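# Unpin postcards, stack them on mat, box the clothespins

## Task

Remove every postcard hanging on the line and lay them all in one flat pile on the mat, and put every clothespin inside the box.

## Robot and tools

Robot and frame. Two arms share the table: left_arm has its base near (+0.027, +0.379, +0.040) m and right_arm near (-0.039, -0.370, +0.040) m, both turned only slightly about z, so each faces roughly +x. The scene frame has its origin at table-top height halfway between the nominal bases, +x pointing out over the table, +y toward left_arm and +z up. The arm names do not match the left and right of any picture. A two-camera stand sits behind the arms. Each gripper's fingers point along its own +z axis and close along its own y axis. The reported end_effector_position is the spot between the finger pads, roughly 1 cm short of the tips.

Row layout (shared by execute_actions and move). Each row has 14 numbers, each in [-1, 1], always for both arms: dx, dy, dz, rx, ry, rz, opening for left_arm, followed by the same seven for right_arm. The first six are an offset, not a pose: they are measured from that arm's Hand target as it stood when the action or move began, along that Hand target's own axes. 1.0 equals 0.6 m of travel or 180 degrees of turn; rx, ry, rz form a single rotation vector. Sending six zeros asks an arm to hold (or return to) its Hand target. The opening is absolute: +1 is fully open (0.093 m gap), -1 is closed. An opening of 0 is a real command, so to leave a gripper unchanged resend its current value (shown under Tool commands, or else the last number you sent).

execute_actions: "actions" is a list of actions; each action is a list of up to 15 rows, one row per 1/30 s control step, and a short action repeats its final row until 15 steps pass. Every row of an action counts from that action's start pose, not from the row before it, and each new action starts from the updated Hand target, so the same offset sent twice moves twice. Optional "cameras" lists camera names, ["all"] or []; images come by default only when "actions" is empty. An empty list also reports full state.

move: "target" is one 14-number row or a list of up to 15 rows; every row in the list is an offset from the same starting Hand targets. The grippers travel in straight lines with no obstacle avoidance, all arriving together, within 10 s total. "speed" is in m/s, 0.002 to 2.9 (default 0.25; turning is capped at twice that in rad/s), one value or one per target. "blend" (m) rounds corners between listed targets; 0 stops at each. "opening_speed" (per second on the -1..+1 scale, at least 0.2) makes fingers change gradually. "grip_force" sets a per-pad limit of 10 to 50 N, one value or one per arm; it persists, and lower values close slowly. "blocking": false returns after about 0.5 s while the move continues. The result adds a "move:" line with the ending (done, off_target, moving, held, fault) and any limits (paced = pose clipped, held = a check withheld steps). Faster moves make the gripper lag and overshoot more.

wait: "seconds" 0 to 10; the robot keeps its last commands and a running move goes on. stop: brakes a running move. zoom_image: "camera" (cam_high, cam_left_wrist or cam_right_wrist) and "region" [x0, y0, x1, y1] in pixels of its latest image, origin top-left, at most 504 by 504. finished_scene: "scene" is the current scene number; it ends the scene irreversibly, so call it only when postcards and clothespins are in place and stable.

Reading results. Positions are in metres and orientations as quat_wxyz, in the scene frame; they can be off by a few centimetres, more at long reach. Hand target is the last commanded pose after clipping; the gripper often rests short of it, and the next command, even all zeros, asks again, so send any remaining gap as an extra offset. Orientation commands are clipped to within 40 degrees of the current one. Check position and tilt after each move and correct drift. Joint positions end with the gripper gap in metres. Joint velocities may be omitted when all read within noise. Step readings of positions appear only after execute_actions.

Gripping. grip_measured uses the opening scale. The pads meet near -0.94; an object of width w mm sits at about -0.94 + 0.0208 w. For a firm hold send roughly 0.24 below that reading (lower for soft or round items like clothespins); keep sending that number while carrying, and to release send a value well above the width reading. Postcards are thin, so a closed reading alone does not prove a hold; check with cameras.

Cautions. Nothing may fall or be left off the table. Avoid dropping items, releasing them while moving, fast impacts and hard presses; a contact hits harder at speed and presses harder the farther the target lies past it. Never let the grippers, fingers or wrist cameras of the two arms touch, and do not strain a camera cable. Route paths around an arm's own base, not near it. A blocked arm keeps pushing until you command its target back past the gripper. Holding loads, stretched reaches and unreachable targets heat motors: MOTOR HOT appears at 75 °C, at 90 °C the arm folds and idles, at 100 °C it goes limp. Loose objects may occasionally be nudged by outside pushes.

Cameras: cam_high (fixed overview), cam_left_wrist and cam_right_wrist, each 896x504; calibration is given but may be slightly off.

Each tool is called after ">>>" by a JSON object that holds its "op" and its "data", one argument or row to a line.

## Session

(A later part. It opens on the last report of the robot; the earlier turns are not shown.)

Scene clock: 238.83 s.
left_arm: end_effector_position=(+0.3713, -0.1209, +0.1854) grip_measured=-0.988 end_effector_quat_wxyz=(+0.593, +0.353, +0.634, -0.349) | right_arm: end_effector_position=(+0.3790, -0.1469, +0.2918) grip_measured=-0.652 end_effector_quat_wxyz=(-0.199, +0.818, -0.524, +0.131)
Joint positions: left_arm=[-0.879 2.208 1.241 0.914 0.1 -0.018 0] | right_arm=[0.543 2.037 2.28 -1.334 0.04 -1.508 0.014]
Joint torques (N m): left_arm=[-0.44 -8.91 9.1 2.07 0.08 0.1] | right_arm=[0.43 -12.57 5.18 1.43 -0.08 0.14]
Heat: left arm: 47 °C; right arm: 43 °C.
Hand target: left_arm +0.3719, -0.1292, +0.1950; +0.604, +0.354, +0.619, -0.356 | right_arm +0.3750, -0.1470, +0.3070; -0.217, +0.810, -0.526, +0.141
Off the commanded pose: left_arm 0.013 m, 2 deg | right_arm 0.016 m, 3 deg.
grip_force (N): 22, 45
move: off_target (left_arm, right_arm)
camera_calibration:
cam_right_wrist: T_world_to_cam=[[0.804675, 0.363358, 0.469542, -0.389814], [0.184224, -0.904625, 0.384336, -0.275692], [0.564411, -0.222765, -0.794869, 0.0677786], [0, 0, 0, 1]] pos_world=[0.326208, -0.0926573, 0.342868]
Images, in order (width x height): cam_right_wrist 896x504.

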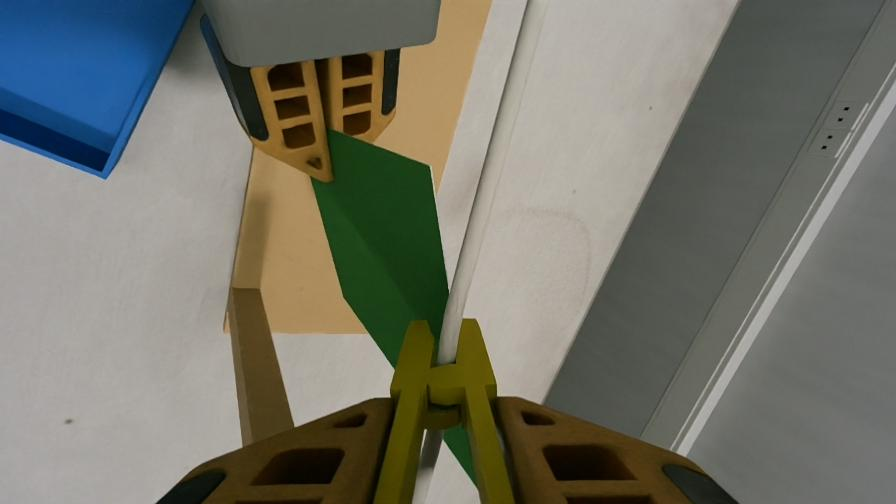

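>>> {"op": "move", "data": {
  "target": [0,0,0,0,0,0,-1,0,0,0,0,0,0,-0.9],
  "cameras": ["cam_right_wrist","cam_left_wrist"],
  "speed": 0.1
}}

Scene clock: 241.53 s.
left_arm: end_effector_position=(+0.3713, -0.1209, +0.1854) grip_measured=-0.988 end_effector_quat_wxyz=(+0.593, +0.353, +0.634, -0.349) | right_arm: end_effector_position=(+0.3790, -0.1469, +0.2918) grip_measured=-0.663 end_effector_quat_wxyz=(-0.199, +0.818, -0.524, +0.131)
Joint positions: left_arm=[-0.879 2.208 1.241 0.914 0.1 -0.018 0] | right_arm=[0.543 2.037 2.28 -1.334 0.04 -1.508 0.013]
Joint torques (N m): left_arm=[-0.44 -8.87 9.09 2.01 0.07 0.07] | right_arm=[0.46 -12.55 5.14 1.45 -0.09 0.15]
Heat: left arm: 48 °C; right arm: 43 °C.
Hand target: left_arm +0.3719, -0.1292, +0.1950; +0.604, +0.354, +0.619, -0.356 | right_arm +0.3750, -0.1470, +0.3070; -0.217, +0.810, -0.526, +0.141
Off the commanded pose: left_arm 0.013 m, 2 deg | right_arm 0.016 m, 3 deg.
grip_force (N): 22, 45
move: off_target (left_arm, right_arm)
camera_calibration:
cam_left_wrist: T_world_to_cam=[[-0.867741, -0.497011, 0.00227033, 0.262393], [-0.231824, 0.400697, -0.886397, 0.33915], [0.43964, -0.769689, -0.46292, -0.0847532], [0, 0, 0, 1]] pos_world=[0.343574, -0.0707176, 0.260792]
cam_right_wrist: T_world_to_cam=[[0.804675, 0.363358, 0.469542, -0.389814], [0.184224, -0.904625, 0.384336, -0.275692], [0.564411, -0.222765, -0.794869, 0.0677786], [0, 0, 0, 1]] pos_world=[0.326208, -0.0926573, 0.342868]
Images, in order (width x height): cam_left_wrist 896x504, cam_right_wrist 896x504.

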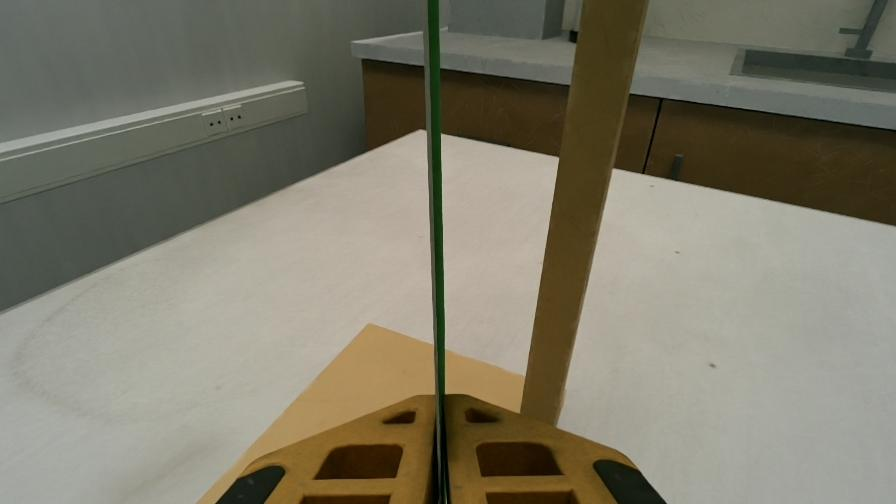

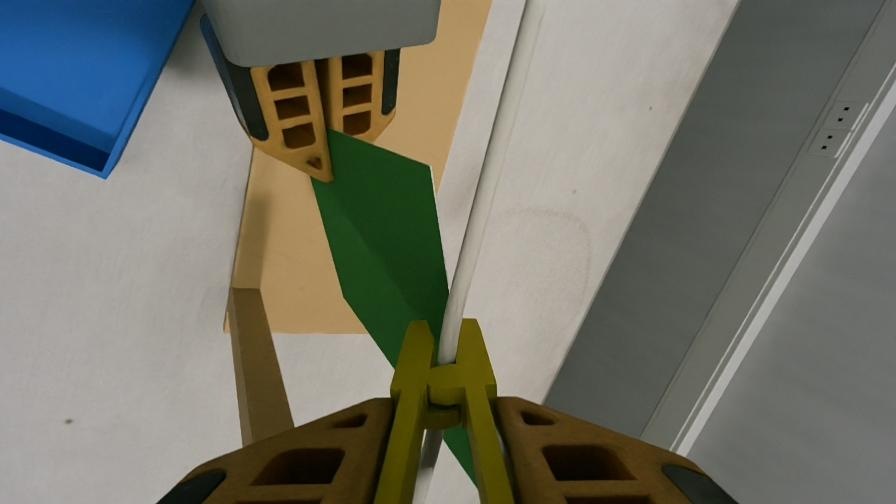

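>>> {"op": "move", "data": {
  "target": [0,0,0,0,0,0,-1,0,-0.0228,-0.083,0,0,0,-0.9],
  "cameras": ["cam_right_wrist","cam_left_wrist"],
  "speed": 0.08
}}

Scene clock: 250.27 s.
left_arm: end_effector_position=(+0.3713, -0.1209, +0.1854) grip_measured=-0.988 end_effector_quat_wxyz=(+0.593, +0.353, +0.634, -0.349) | right_arm: end_effector_position=(+0.3648, -0.1554, +0.3508) grip_measured=-0.663 end_effector_quat_wxyz=(-0.225, +0.810, -0.522, +0.147)
Joint positions: left_arm=[-0.879 2.208 1.241 0.914 0.1 -0.018 0] | right_arm=[0.543 2.088 2.613 -1.554 0.043 -1.506 0.013]
Joint torques (N m): left_arm=[-0.49 -8.87 9.33 2.03 0.05 0.08] | right_arm=[0.79 -8.57 7.36 1.35 -0.09 0.12]
Heat: left arm: 48 °C; right arm: 44 °C.
Hand target: left_arm +0.3719, -0.1292, +0.1950; +0.604, +0.354, +0.619, -0.356 | right_arm +0.3631, -0.1523, +0.3570; -0.217, +0.810, -0.526, +0.141
Off the commanded pose: left_arm 0.013 m, 2 deg | right_arm 0.007 m, 1 deg.
joint sent to its limit (right arm) — joint 4 (wrist pitch), lower limit. The joint targets still meet the commanded pose.
grip_force (N): 22, 45
move: off_target (left_arm)
camera_calibration:
cam_left_wrist: T_world_to_cam=[[-0.867741, -0.497011, 0.00227033, 0.262393], [-0.231824, 0.400697, -0.886397, 0.33915], [0.43964, -0.769689, -0.46292, -0.0847532], [0, 0, 0, 1]] pos_world=[0.343574, -0.0707176, 0.260792]
cam_right_wrist: T_world_to_cam=[[0.778078, 0.346099, 0.524223, -0.415105], [0.159699, -0.916095, 0.367784, -0.290422], [0.607528, -0.202447, -0.768065, 0.0987763], [0, 0, 0, 1]] pos_world=[0.309355, -0.10239, 0.400287]
Images, in order (width x height): cam_left_wrist 896x504, cam_right_wrist 896x504.

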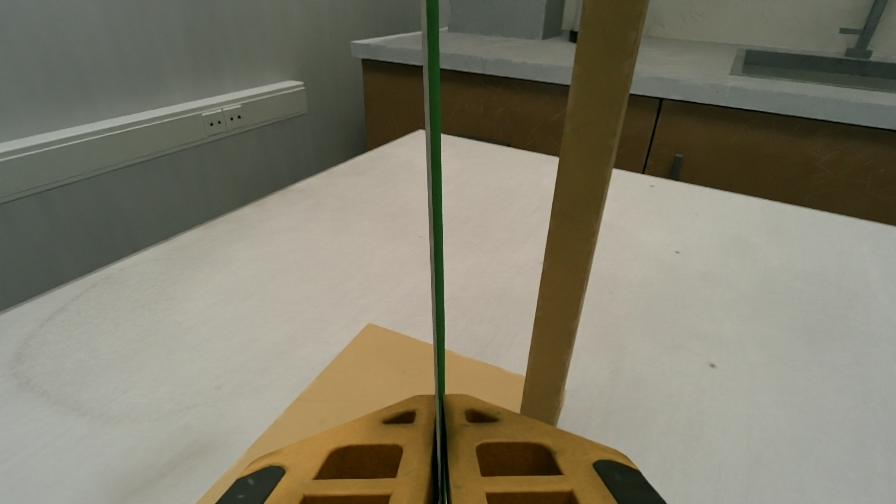

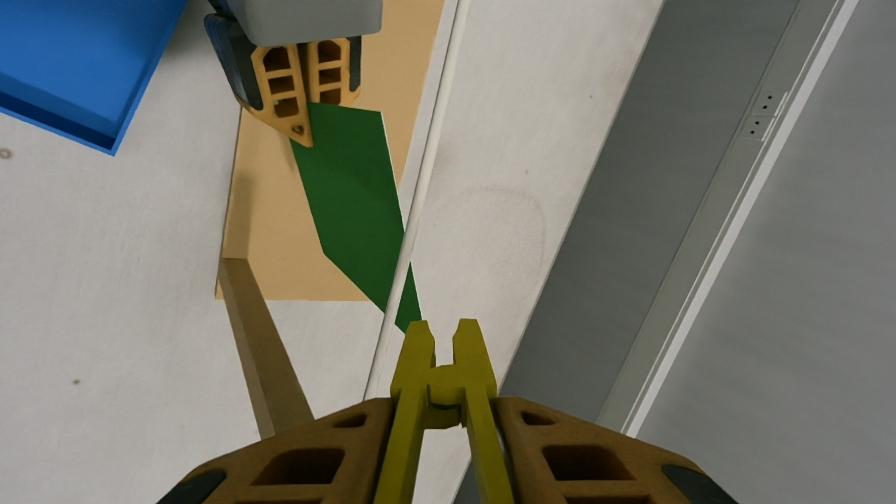

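>>> {"op": "move", "data": {
  "target": [
    [0.028,0,-0.183,0,0,0,-1,-0.051,0.127,-0.074,0,0,0,-0.9],
    [0.032,-0.035,-0.382,0.07,-0.01,0.16,-1,-0.126,0.341,0.163,0,0,0,-0.9],
    [0.082,0.119,-0.52,0.221,-0.037,0.519,-1,-0.126,0.341,0.163,0,0,0,-0.9]
  ],
  "cameras": ["all"],
  "speed": 0.2,
  "blend": [0.02,0.03,0]
}}

Scene clock: 290.83 s.
left_arm: end_effector_position=(+0.2791, +0.1763, +0.1437) grip_measured=-0.988 end_effector_quat_wxyz=(+0.612, +0.785, +0.096, +0.027) | right_arm: end_effector_position=(+0.2151, -0.1383, +0.1622) grip_measured=-0.663 end_effector_quat_wxyz=(-0.197, +0.818, -0.523, +0.137)
Joint positions: left_arm=[-0.122 1.497 0.426 0.422 1.144 2.099 0] | right_arm=[0.876 1.457 1.064 -0.732 0.201 -1.214 0.013]
Joint torques (N m): left_arm=[0.68 -5.22 4.81 1.4 0.52 -0.03] | right_arm=[0.64 -7.57 6.19 1.44 0.01 0.16]
Heat: left arm: 48 °C; right arm: 42 °C.
Hand target: left_arm +0.2782, +0.1776, +0.1502; +0.559, +0.829, +0.000, -0.001 | right_arm +0.2151, -0.1357, +0.1700; -0.217, +0.811, -0.526, +0.141
Off the commanded pose: left_arm 0.007 m, 14 deg | right_arm 0.008 m, 2 deg.
joint sent to its limit (left arm) — joint 6 (wrist roll), upper limit. The joint targets are off in orientation, not in position.
grip_force (N): 22, 45
move: off_target (left_arm)
camera_calibration:
cam_left_wrist: T_world_to_cam=[[-0.0976633, 0.248638, -0.96366, 0.122691], [0.827825, 0.557767, 0.0600147, -0.297687], [0.55242, -0.791881, -0.260302, 0.108581], [0, 0, 0, 1]] pos_world=[0.198432, 0.221518, 0.164362]
cam_right_wrist: T_world_to_cam=[[0.800219, 0.367655, 0.473792, -0.199338], [0.180432, -0.901032, 0.394444, -0.188112], [0.571921, -0.230154, -0.78736, 0.0552911], [0, 0, 0, 1]] pos_world=[0.161833, -0.0834818, 0.212178]

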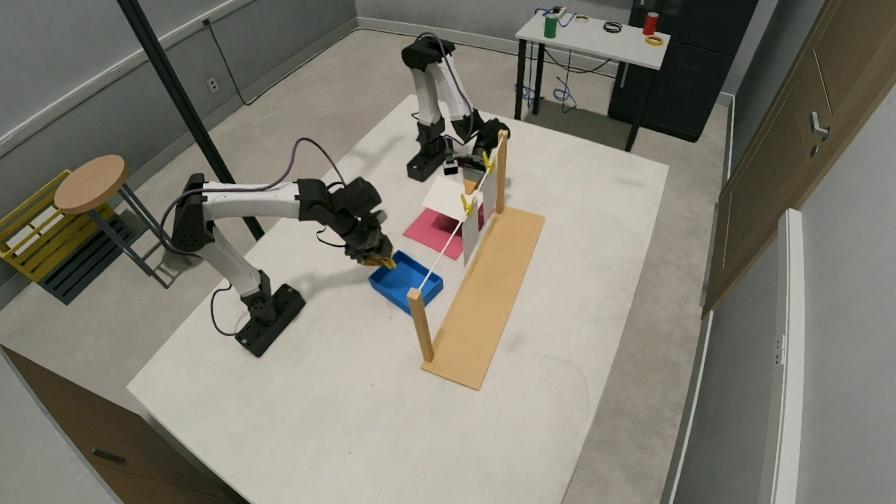

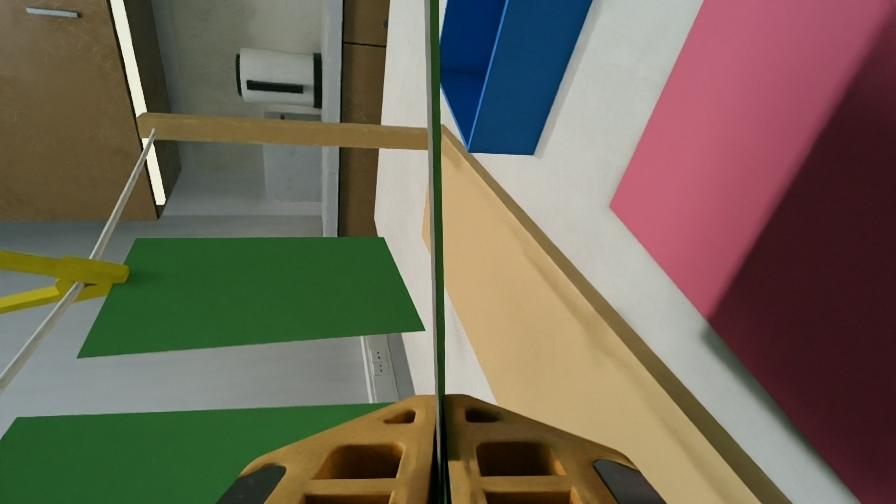

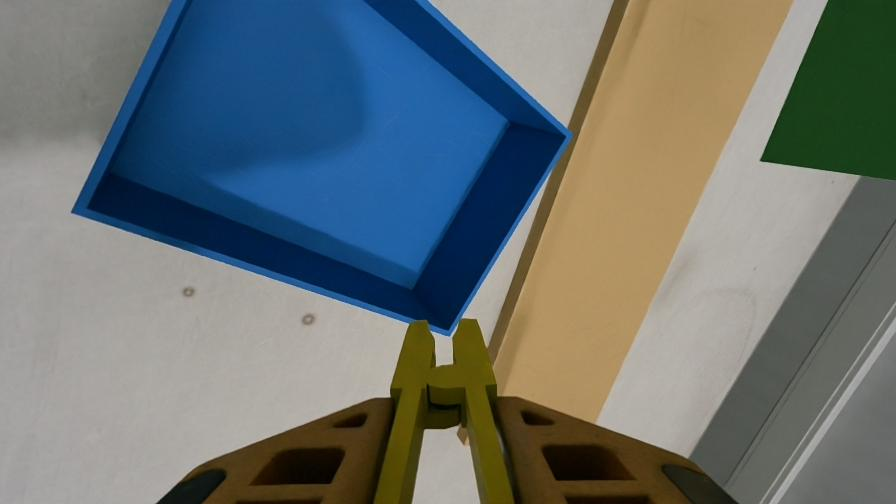

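>>> {"op": "move", "data": {
  "target": [
    [-0.04,0.031,-0.0125,0,0,-0.5,-1,-0.027,0.0035,0.056,0,0,0,-0.9],
    [-0.08,-0.046,0.019,0,0,-0.98,-1,-0.027,0.0685,0.168,0,0,0,-0.9],
    [-0.08,-0.046,0.019,0,0,-0.98,-1,-0.027,0.0685,0.168,0,0,0,-0.2]
  ],
  "cameras": ["all"],
  "speed": [0.7,0.7,0.2],
  "blend": [0.02,0,0]
}}

Scene clock: 323.40 s.
left_arm: end_effector_position=(+0.2287, +0.1792, +0.1152) grip_measured=-0.989 end_effector_quat_wxyz=(+0.000, +0.013, +0.830, -0.557) | right_arm: end_effector_position=(+0.2229, -0.1171, +0.0646) grip_measured=-0.201 end_effector_quat_wxyz=(-0.213, +0.814, -0.522, +0.141)
Joint positions: left_arm=[-0.15 1.463 0.482 -0.15 1.139 -0.463 0] | right_arm=[0.906 1.661 0.833 -0.27 0.216 -1.186 0.036]
Joint torques (N m): left_arm=[-0.68 -6.13 4.74 1.06 0.42 0.04] | right_arm=[0.73 -5.59 5.56 1.49 0.01 0.16]
Heat: left arm: 43 °C; right arm: 41 °C.
Hand target: left_arm +0.2301, +0.1774, +0.1204; +0.017, +0.026, +0.829, -0.559 | right_arm +0.2220, -0.1148, +0.0621; -0.217, +0.810, -0.526, +0.141
Off the commanded pose: left_arm 0.006 m, 2 deg | right_arm 0.003 m, 1 deg.
grip_force (N): 22, 45
move: done
camera_calibration:
cam_left_wrist: T_world_to_cam=[[-0.0426305, -0.367094, 0.929206, -0.030683], [-0.902298, 0.413501, 0.121963, 0.158495], [-0.429, -0.833222, -0.348856, 0.373366], [0, 0, 0, 1]] pos_world=[0.301876, 0.234295, 0.139432]
cam_right_wrist: T_world_to_cam=[[0.789564, 0.354827, 0.500686, -0.168022], [0.170476, -0.9106, 0.376491, -0.12978], [0.589514, -0.211909, -0.779466, -0.0234174], [0, 0, 0, 1]] pos_world=[0.168593, -0.0635212, 0.114734]

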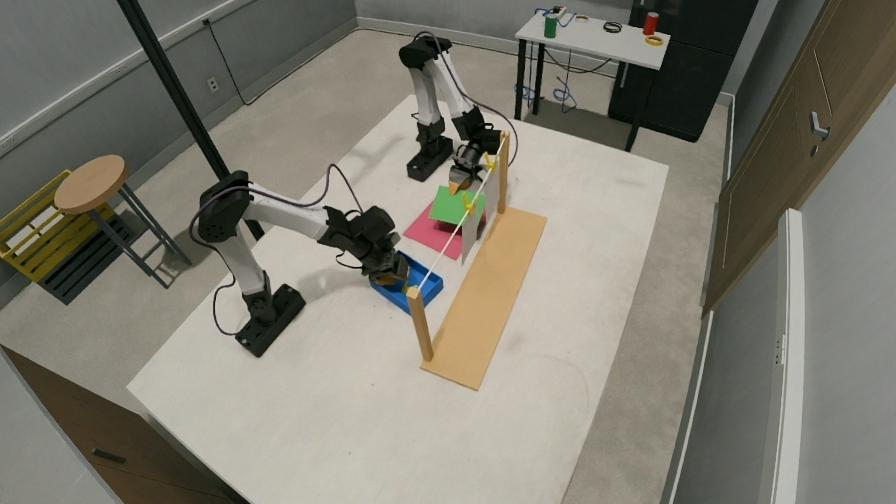

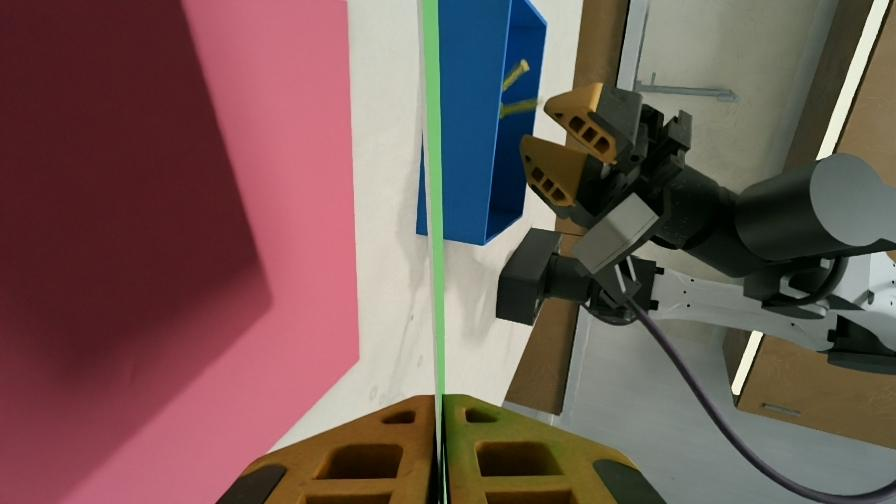

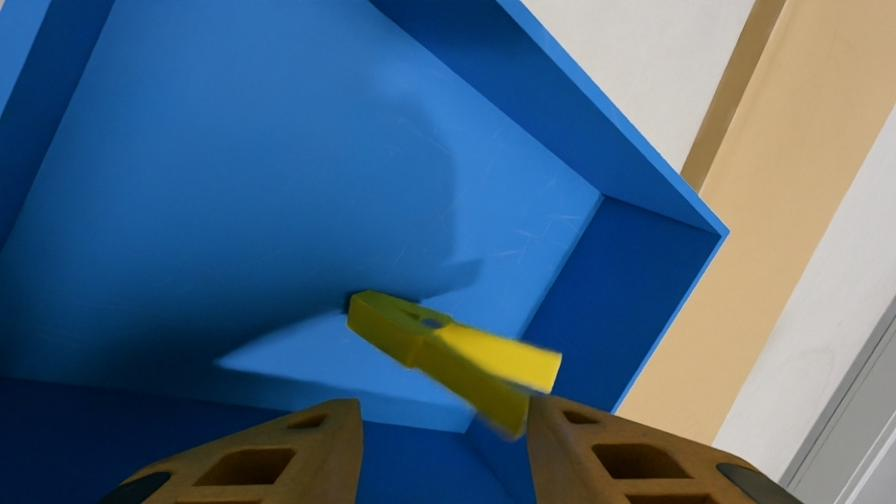

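>>> {"op": "move", "data": {
  "target": [
    [0.003,0.04,0.016,0,0,0,-1,0,0,-0.12,0,0,0,-0.1],
    [0.005,0.077,0.031,0,0,0,-1,0.068,-0.054,-0.234,0,0,0,-0.1]
  ],
  "cameras": ["all"],
  "speed": 0.2,
  "blend": [0.02,0]
}}

Scene clock: 336.83 s.
left_arm: end_effector_position=(+0.2301, +0.1790, +0.0725) grip_measured=-0.989 end_effector_quat_wxyz=(+0.014, +0.021, +0.829, -0.559) | right_arm: end_effector_position=(+0.1968, -0.1724, +0.1877) grip_measured=-0.101 end_effector_quat_wxyz=(-0.202, +0.811, -0.530, +0.141)
Joint positions: left_arm=[-0.15 1.658 0.396 0.165 1.137 -0.464 0] | right_arm=[0.843 1.292 1.028 -0.846 0.197 -1.228 0.04]
Joint torques (N m): left_arm=[-0.58 -3.54 3.6 1.14 0.42 0.05] | right_arm=[-0.75 -4.71 9.5 1.21 -0.15 -0.14]
Motor temperatures (°C): left_arm=[23 33 35 41 24 25 23] | right_arm=[23 39 38 33 24 25 25]
Heat: left arm: 41 °C; right arm: 39 °C.
Hand target: left_arm +0.2300, +0.1775, +0.0705; +0.017, +0.026, +0.829, -0.559 | right_arm +0.2002, -0.1692, +0.1999; -0.217, +0.810, -0.526, +0.141
Off the commanded pose: left_arm 0.003 m, 1 deg | right_arm 0.013 m, 2 deg.
grip_force (N): 22, 45
move: off_target (right_arm)
camera_calibration:
cam_left_wrist: T_world_to_cam=[[-0.0719845, -0.362505, 0.929198, 0.0147962], [-0.906331, 0.412699, 0.090792, 0.168422], [-0.416392, -0.835625, -0.358257, 0.357141], [0, 0, 0, 1]] pos_world=[0.302422, 0.234292, 0.0989083]
cam_right_wrist: T_world_to_cam=[[0.802005, 0.348212, 0.48532, -0.190086], [0.158924, -0.907609, 0.388573, -0.221497], [0.575787, -0.234509, -0.783246, 0.0756864], [0, 0, 0, 1]] pos_world=[0.144072, -0.117093, 0.237602]

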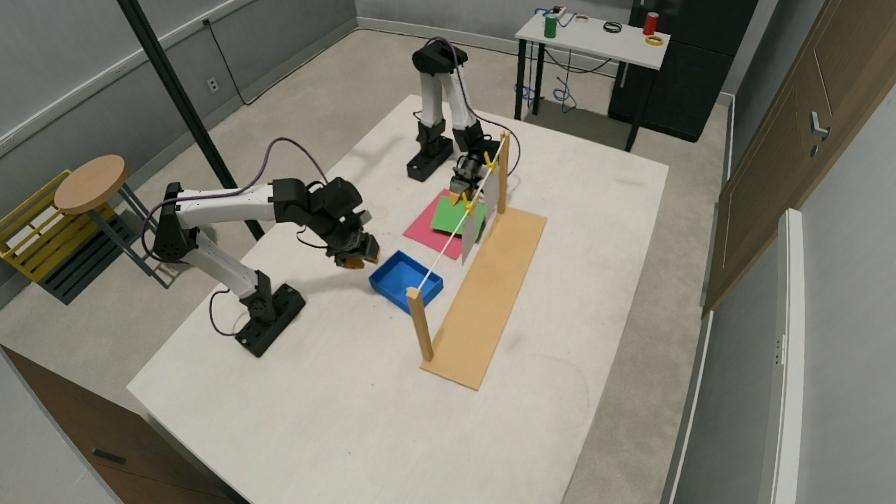

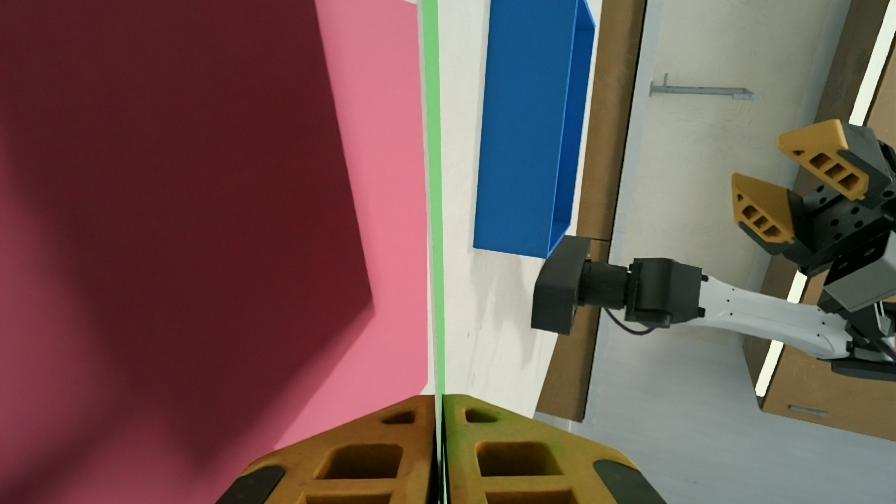

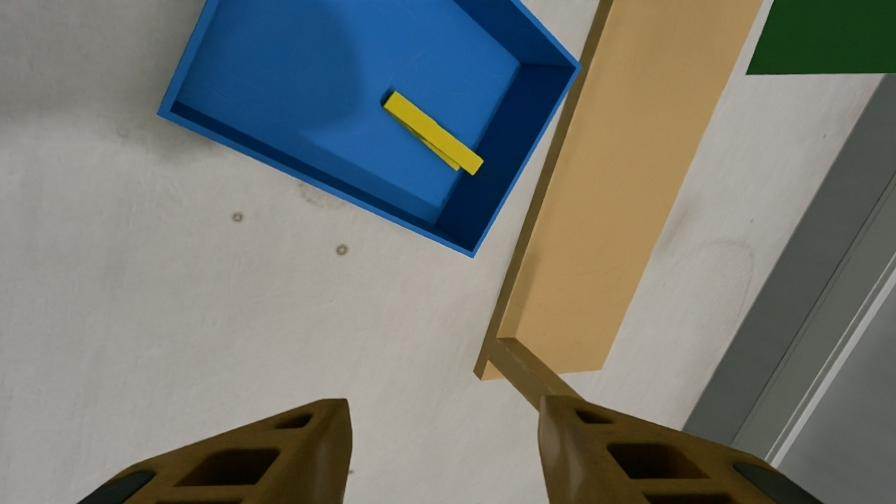

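>>> {"op": "move", "data": {
  "target": [0.0025,0.039,0.016,0,0,0,-1,0,0,0,0,0,0,-0.1],
  "cameras": ["cam_high","cam_left_wrist"],
  "speed": 0.1
}}

>>> {"op": "zoom_image", "data": {
  "camera": "cam_high",
  "region": [390, 160, 530, 270]
}}

Scene clock: 345.03 s.
left_arm: end_effector_position=(+0.2304, +0.1790, +0.0472) grip_measured=-0.989 end_effector_quat_wxyz=(+0.013, +0.021, +0.829, -0.559) | right_arm: end_effector_position=(+0.1967, -0.1725, +0.1876) grip_measured=-0.101 end_effector_quat_wxyz=(-0.202, +0.811, -0.530, +0.141)
Joint positions: left_arm=[-0.15 1.806 0.374 0.335 1.137 -0.465 0] | right_arm=[0.843 1.292 1.028 -0.846 0.197 -1.228 0.04]
Joint torques (N m): left_arm=[-0.69 -3.7 2.71 1.13 0.41 0.08] | right_arm=[-0.73 -4.7 9.51 1.21 -0.15 -0.14]
Heat: left arm: 41 °C; right arm: 38 °C.
Hand target: left_arm +0.2299, +0.1774, +0.0451; +0.017, +0.026, +0.829, -0.559 | right_arm +0.2002, -0.1692, +0.1999; -0.217, +0.811, -0.526, +0.141
Off the commanded pose: left_arm 0.003 m, 1 deg | right_arm 0.013 m, 2 deg.
grip_force (N): 22, 45
move: off_target (right_arm)
camera_calibration:
cam_left_wrist: T_world_to_cam=[[-0.0712305, -0.362507, 0.929255, 0.0381891], [-0.90644, 0.412332, 0.0913709, 0.171076], [-0.416284, -0.835806, -0.357961, 0.348154], [0, 0, 0, 1]] pos_world=[0.302721, 0.234293, 0.0735067]
Images, in order (width x height): cam_high 896x504, cam_left_wrist 896x504.

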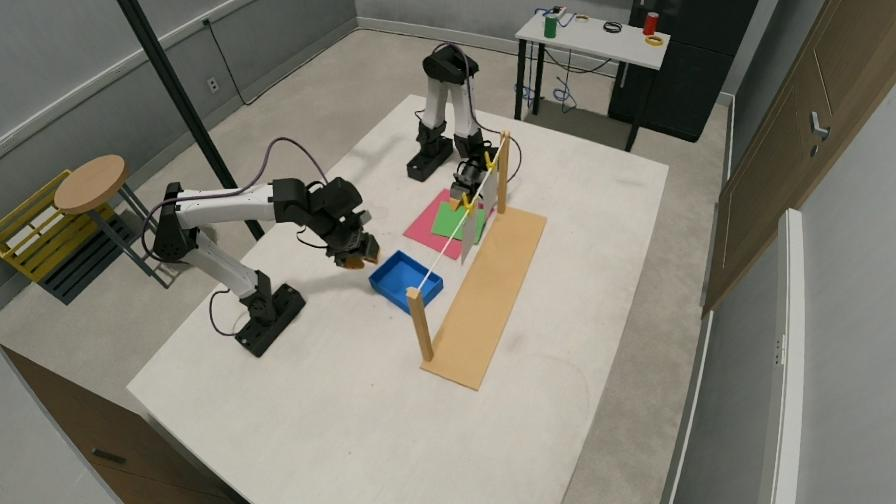

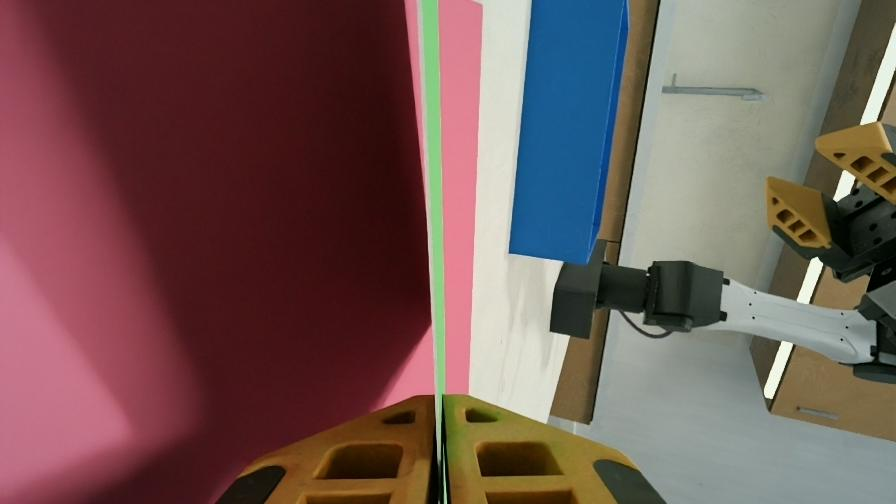

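Scaled by 3.600 from the camera's 896x504 image, which has a finer 1280x720 frame.

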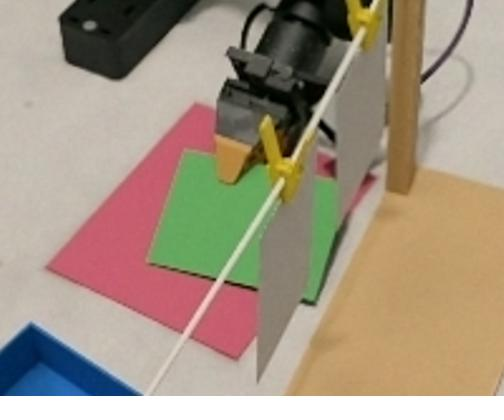

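>>> {"op": "move", "data": {
  "target": [
    [0.056,-0.035,0.0235,0,0,-0.0196,-1,0,0,0,0,0,0,-0.1],
    [0.058,-0.002,0.037,0,0,-0.0196,-1,0,0,0,0,0,0,-0.1]
  ],
  "cameras": ["cam_high","cam_left_wrist"],
  "speed": 0.12,
  "blend": [0.005,0]
}}

>>> {"op": "zoom_image", "data": {
  "camera": "cam_high",
  "region": [390, 160, 530, 270]
}}

Scene clock: 364.77 s.
left_arm: end_effector_position=(+0.1934, +0.1569, +0.0407) grip_measured=-0.989 end_effector_quat_wxyz=(-0.009, +0.005, +0.824, -0.567) | right_arm: end_effector_position=(+0.1967, -0.1725, +0.1876) grip_measured=-0.101 end_effector_quat_wxyz=(-0.202, +0.811, -0.530, +0.141)
Joint positions: left_arm=[-0.301 1.867 0.201 0.813 1.078 -0.792 0] | right_arm=[0.843 1.292 1.028 -0.846 0.197 -1.228 0.04]
Joint torques (N m): left_arm=[-0.55 -3.22 1.72 1.39 0.05 0.04] | right_arm=[-0.73 -4.72 9.48 1.22 -0.15 -0.14]
Heat: left arm: 40 °C; right arm: 39 °C.
Hand target: left_arm +0.1950, +0.1572, +0.0360; -0.001, +0.000, +0.829, -0.559 | right_arm +0.2002, -0.1692, +0.1999; -0.217, +0.811, -0.526, +0.141
Off the commanded pose: left_arm 0.005 m, 2 deg | right_arm 0.013 m, 2 deg.
grip_force (N): 22, 45
move: off_target (right_arm)
camera_calibration:
cam_left_wrist: T_world_to_cam=[[-0.0178809, -0.345341, 0.938307, 0.0201629], [-0.900551, 0.413276, 0.134944, 0.144151], [-0.434382, -0.842581, -0.318387, 0.314842], [0, 0, 0, 1]] pos_world=[0.266938, 0.212669, 0.0618704]
Images, in order (width x height): cam_high 896x504, cam_left_wrist 896x504.

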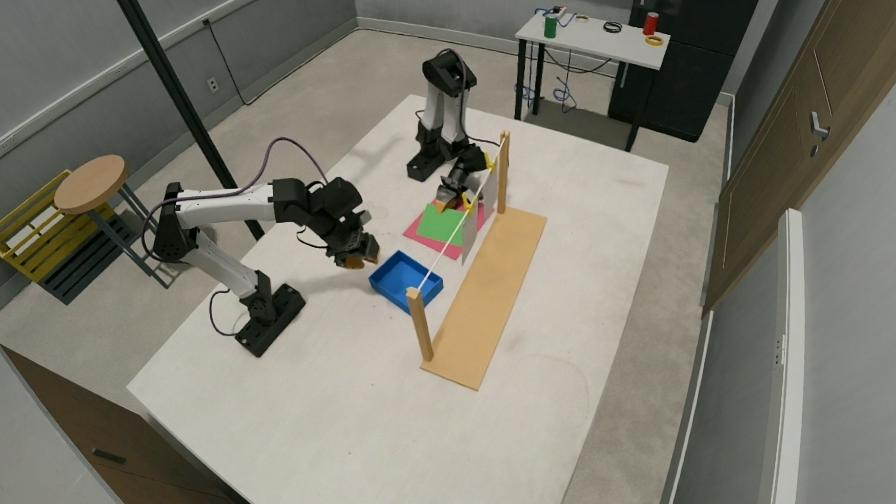

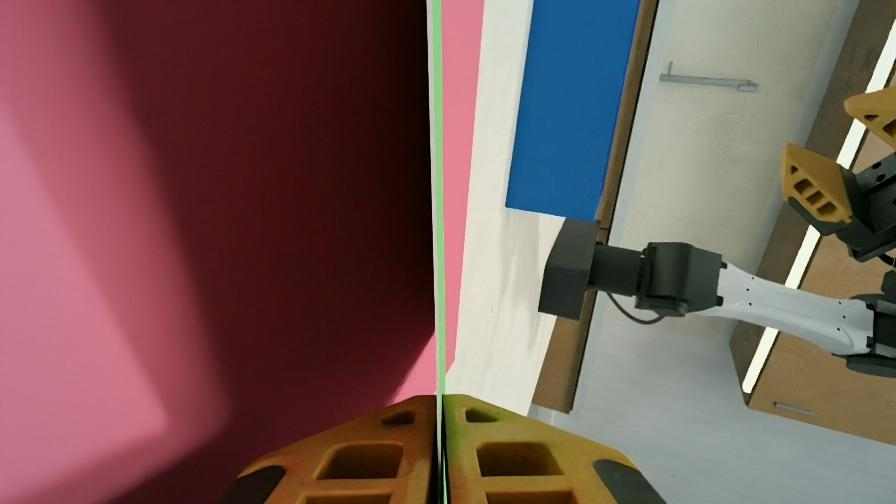

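Scaled by 3.600 from the camera's 896x504 image, which has a finer 1280x720 frame.

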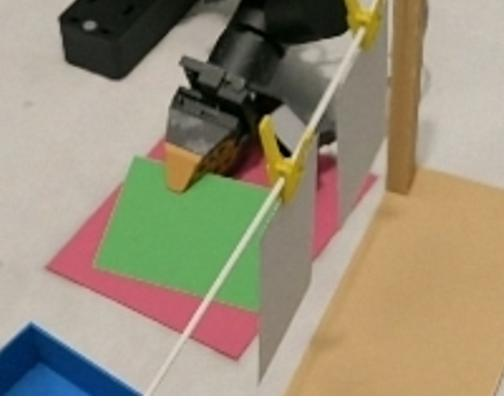

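>>> {"op": "move", "data": {
  "target": [
    [0,0,0,0,0,0,-0.65,0,0,0,0,0,0,-0.1],
    [0,0,-0.065,0,0,0,-0.65,0,0,0,0,0,0,-0.1]
  ],
  "cameras": ["cam_high","cam_left_wrist"],
  "speed": 0.06,
  "opening_speed": 0.3
}}

>>> {"op": "zoom_image", "data": {
  "camera": "cam_high",
  "region": [390, 160, 530, 270]
}}

Scene clock: 374.40 s.
left_arm: end_effector_position=(+0.1854, +0.1947, +0.0411) grip_measured=-0.652 end_effector_quat_wxyz=(-0.020, -0.016, +0.835, -0.549) | right_arm: end_effector_position=(+0.1967, -0.1725, +0.1876) grip_measured=-0.101 end_effector_quat_wxyz=(-0.202, +0.811, -0.530, +0.141)
Joint positions: left_arm=[-0.119 1.705 0.231 0.259 1.135 -0.444 0.014] | right_arm=[0.843 1.292 1.028 -0.846 0.197 -1.228 0.04]
Joint torques (N m): left_arm=[0.69 -5.74 4.55 0.76 0.64 0.17] | right_arm=[-0.75 -4.74 9.47 1.21 -0.15 -0.14]
Heat: left arm: 39 °C; right arm: 40 °C.
Hand target: left_arm +0.1951, +0.1934, +0.0506; +0.000, +0.000, +0.829, -0.559 | right_arm +0.2002, -0.1692, +0.1999; -0.217, +0.811, -0.526, +0.141
Off the commanded pose: left_arm 0.014 m, 3 deg | right_arm 0.013 m, 2 deg.
grip_force (N): 22, 45
move: off_target (left_arm, right_arm)
camera_calibration:
cam_left_wrist: T_world_to_cam=[[0.0271929, -0.38564, 0.922249, 0.0328535], [-0.902316, 0.387591, 0.188677, 0.12439], [-0.430216, -0.837291, -0.337429, 0.342447], [0, 0, 0, 1]] pos_world=[0.258672, 0.251185, 0.061783]
Images, in order (width x height): cam_high 896x504, cam_left_wrist 896x504.

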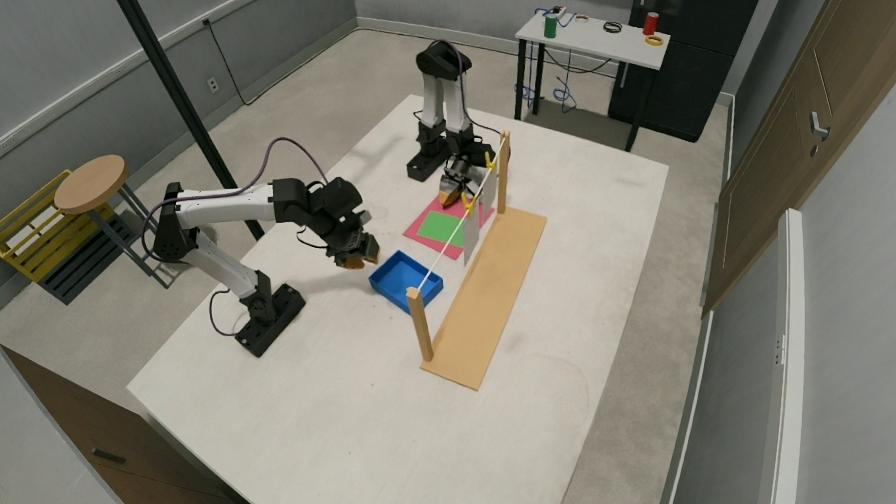

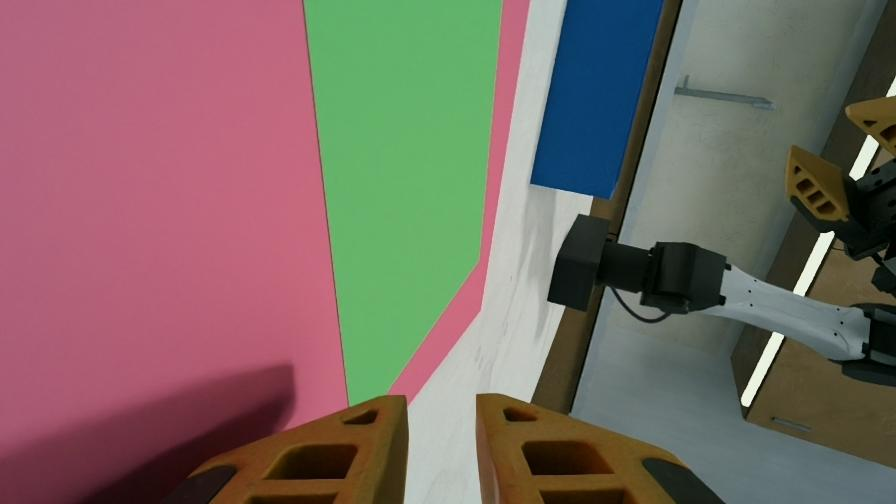

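Scaled by 3.600 from the camera's 896x504 image, which has a finer 1280x720 frame.

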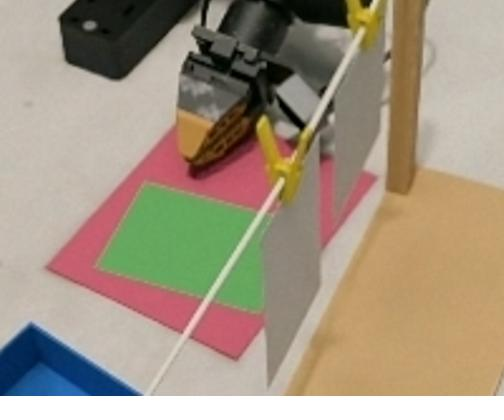

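>>> {"op": "move", "data": {
  "target": [
    [0,-0.173,-0.106,-0.07,0.06,0.18,-0.4,0.01,-0.08,0.07,0.048,-0.19,0.165,-0.3],
    [-0.25,-0.603,0.0525,-0.281,0.249,0.722,0.4,0.018,-0.170,0.146,0.096,-0.379,0.330,-0.3]
  ],
  "cameras": ["all"],
  "speed": [0.25,0.5],
  "blend": [0.03,0]
}}

Scene clock: 404.83 s.
left_arm: end_effector_position=(+0.3441, +0.0318, +0.3712) grip_measured=+0.398 end_effector_quat_wxyz=(+0.286, +0.853, +0.419, +0.123) | right_arm: end_effector_position=(+0.3257, -0.1257, +0.1696) grip_measured=-0.299 end_effector_quat_wxyz=(+0.593, -0.369, +0.617, +0.363)
Joint positions: left_arm=[-0.801 2.15 2.776 -1.569 -0.091 1.396 0.064] | right_arm=[0.359 1.923 0.595 1.284 -0.768 -0.021 0.031]
Joint torques (N m): left_arm=[-0.73 -7.6 7.57 1.26 -0.12 0.1] | right_arm=[0.29 -6.22 4.26 2.48 -0.04 0.16]
Heat: left arm: 37 °C; right arm: 41 °C.
Hand target: left_arm +0.3452, +0.0283, +0.3741; +0.232, +0.868, +0.424, +0.113 | right_arm +0.3253, -0.1252, +0.1751; +0.606, -0.364, +0.606, +0.364
Off the commanded pose: left_arm 0.005 m, 7 deg | right_arm 0.005 m, 2 deg.
joint sent to its limit (left arm) — joint 4 (wrist pitch), lower limit. The joint targets are off in orientation, not in position.
grip_force (N): 22, 45
move: off_target (left_arm); target 2's new opening was sent with left_arm's hand 0.005 m and 7 deg from that target
camera_calibration:
cam_left_wrist: T_world_to_cam=[[-0.636047, 0.506132, -0.582473, 0.419659], [0.391317, 0.862143, 0.321838, -0.24121], [0.665067, -0.0232272, -0.746422, 0.134785], [0, 0, 0, 1]] pos_world=[0.271671, -0.00131463, 0.422677]
cam_right_wrist: T_world_to_cam=[[0.881466, -0.471912, -0.0178004, -0.344582], [-0.231697, -0.399319, -0.887052, 0.214931], [0.411502, 0.78603, -0.461327, 0.125426], [0, 0, 0, 1]] pos_world=[0.301923, -0.175375, 0.242384]

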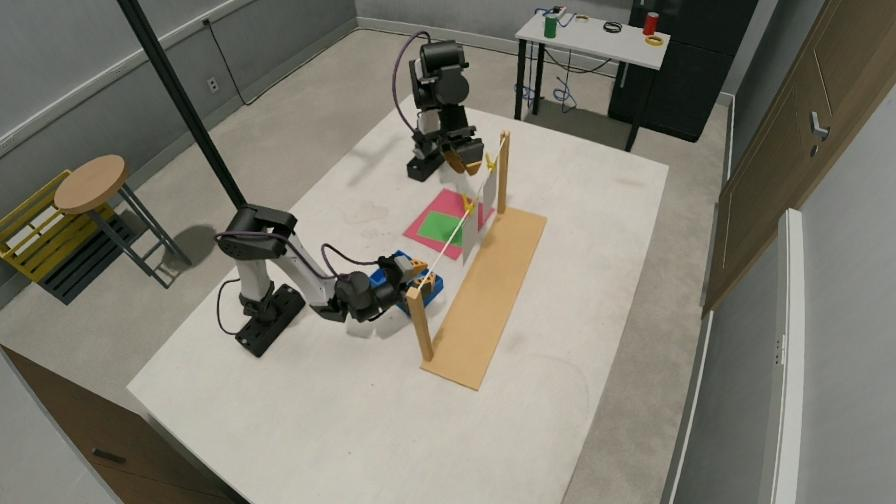

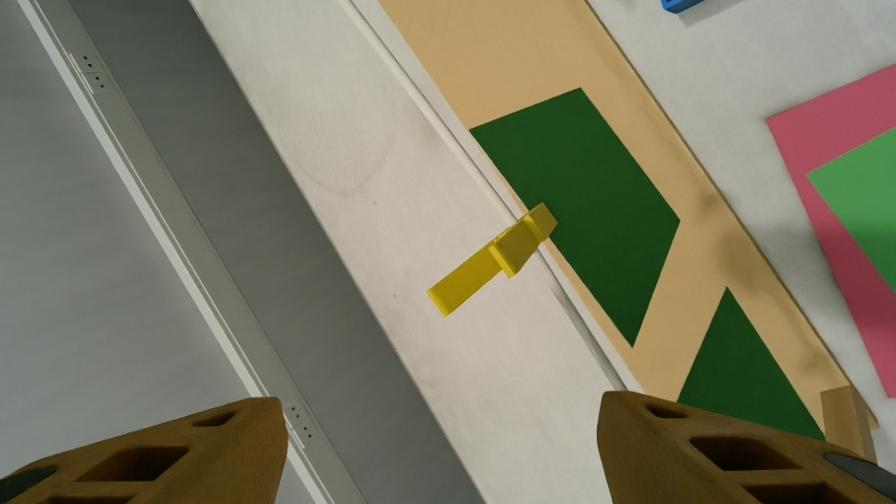

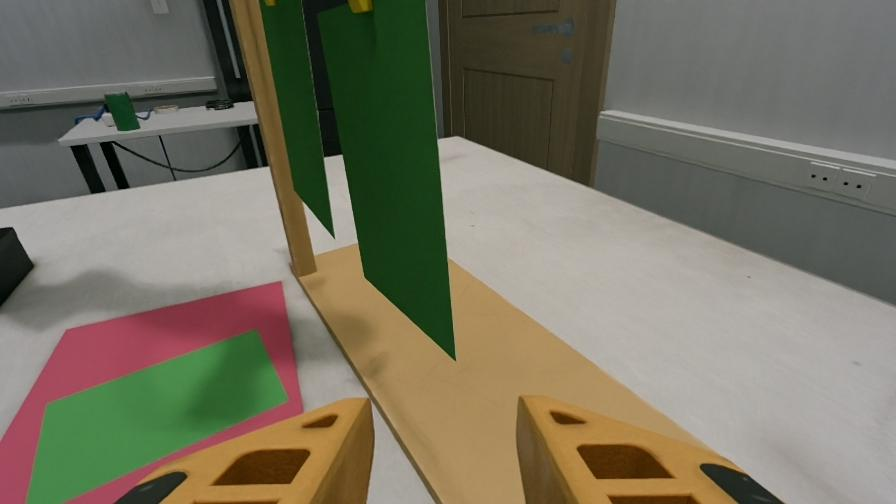

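>>> {"op": "move", "data": {
  "target": [
    [0,0,0,0,0,0,0.4,0,0,0.18,0,0,0,-0.3],
    [0,0,0,0,0,0,0.4,0,0,0.18,0,0,0,-1]
  ],
  "cameras": ["cam_left_wrist","cam_right_wrist"],
  "speed": 0.12,
  "grip_force": [45,22]
}}

Scene clock: 418.87 s.
left_arm: end_effector_position=(+0.3441, +0.0318, +0.3712) grip_measured=+0.398 end_effector_quat_wxyz=(+0.286, +0.853, +0.419, +0.123) | right_arm: end_effector_position=(+0.3711, -0.0345, +0.1694) grip_measured=-0.988 end_effector_quat_wxyz=(+0.602, -0.371, +0.609, +0.360)
Joint positions: left_arm=[-0.801 2.15 2.776 -1.569 -0.091 1.396 0.064] | right_arm=[0.551 2.126 0.939 1.166 -0.574 -0.019 0]
Joint torques (N m): left_arm=[-0.64 -7.61 7.51 1.24 -0.12 0.1] | right_arm=[0.42 -8.29 7.9 2.03 -0.03 0.16]
Heat: left arm: 37 °C; right arm: 40 °C.
Hand target: left_arm +0.3452, +0.0283, +0.3741; +0.232, +0.868, +0.424, +0.113 | right_arm +0.3760, -0.0299, +0.1750; +0.606, -0.364, +0.606, +0.364
Off the commanded pose: left_arm 0.005 m, 7 deg | right_arm 0.009 m, 1 deg.
joint sent to its limit (left arm) — joint 4 (wrist pitch), lower limit. The joint targets are off in orientation, not in position.
grip_force (N): 45, 22
move: off_target (left_arm)
camera_calibration:
cam_left_wrist: T_world_to_cam=[[-0.6358, 0.506427, -0.582485, 0.419597], [0.391548, 0.861967, 0.322029, -0.241353], [0.665168, -0.0233249, -0.74633, 0.134719], [0, 0, 0, 1]] pos_world=[0.27167, -0.00131462, 0.422677]
cam_right_wrist: T_world_to_cam=[[0.880606, -0.473849, 0.000270486, -0.344421], [-0.211985, -0.394465, -0.894125, 0.255672], [0.423787, 0.787315, -0.447817, 0.0282329], [0, 0, 0, 1]] pos_world=[0.345533, -0.0845782, 0.241339]
Images, in order (width x height): cam_left_wrist 896x504, cam_right_wrist 896x504.

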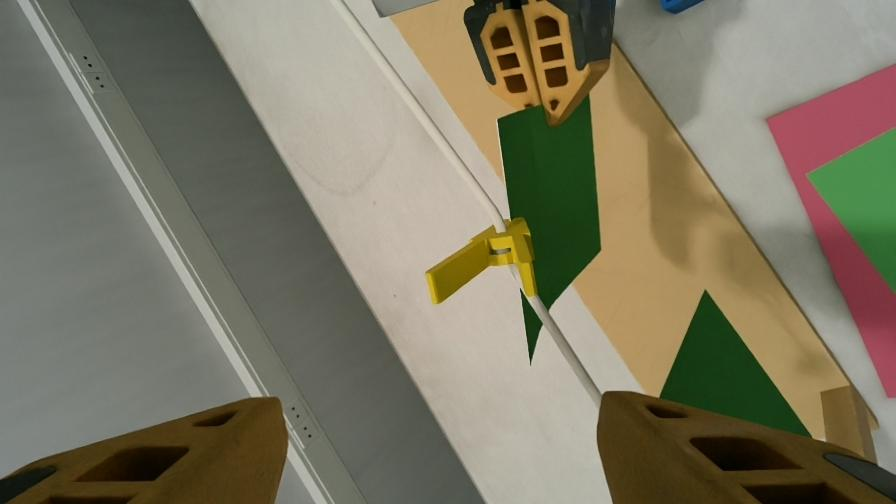

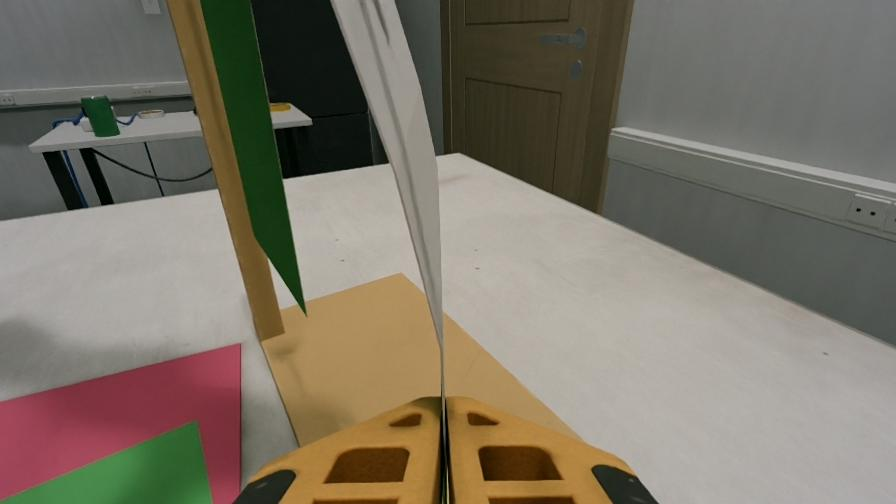

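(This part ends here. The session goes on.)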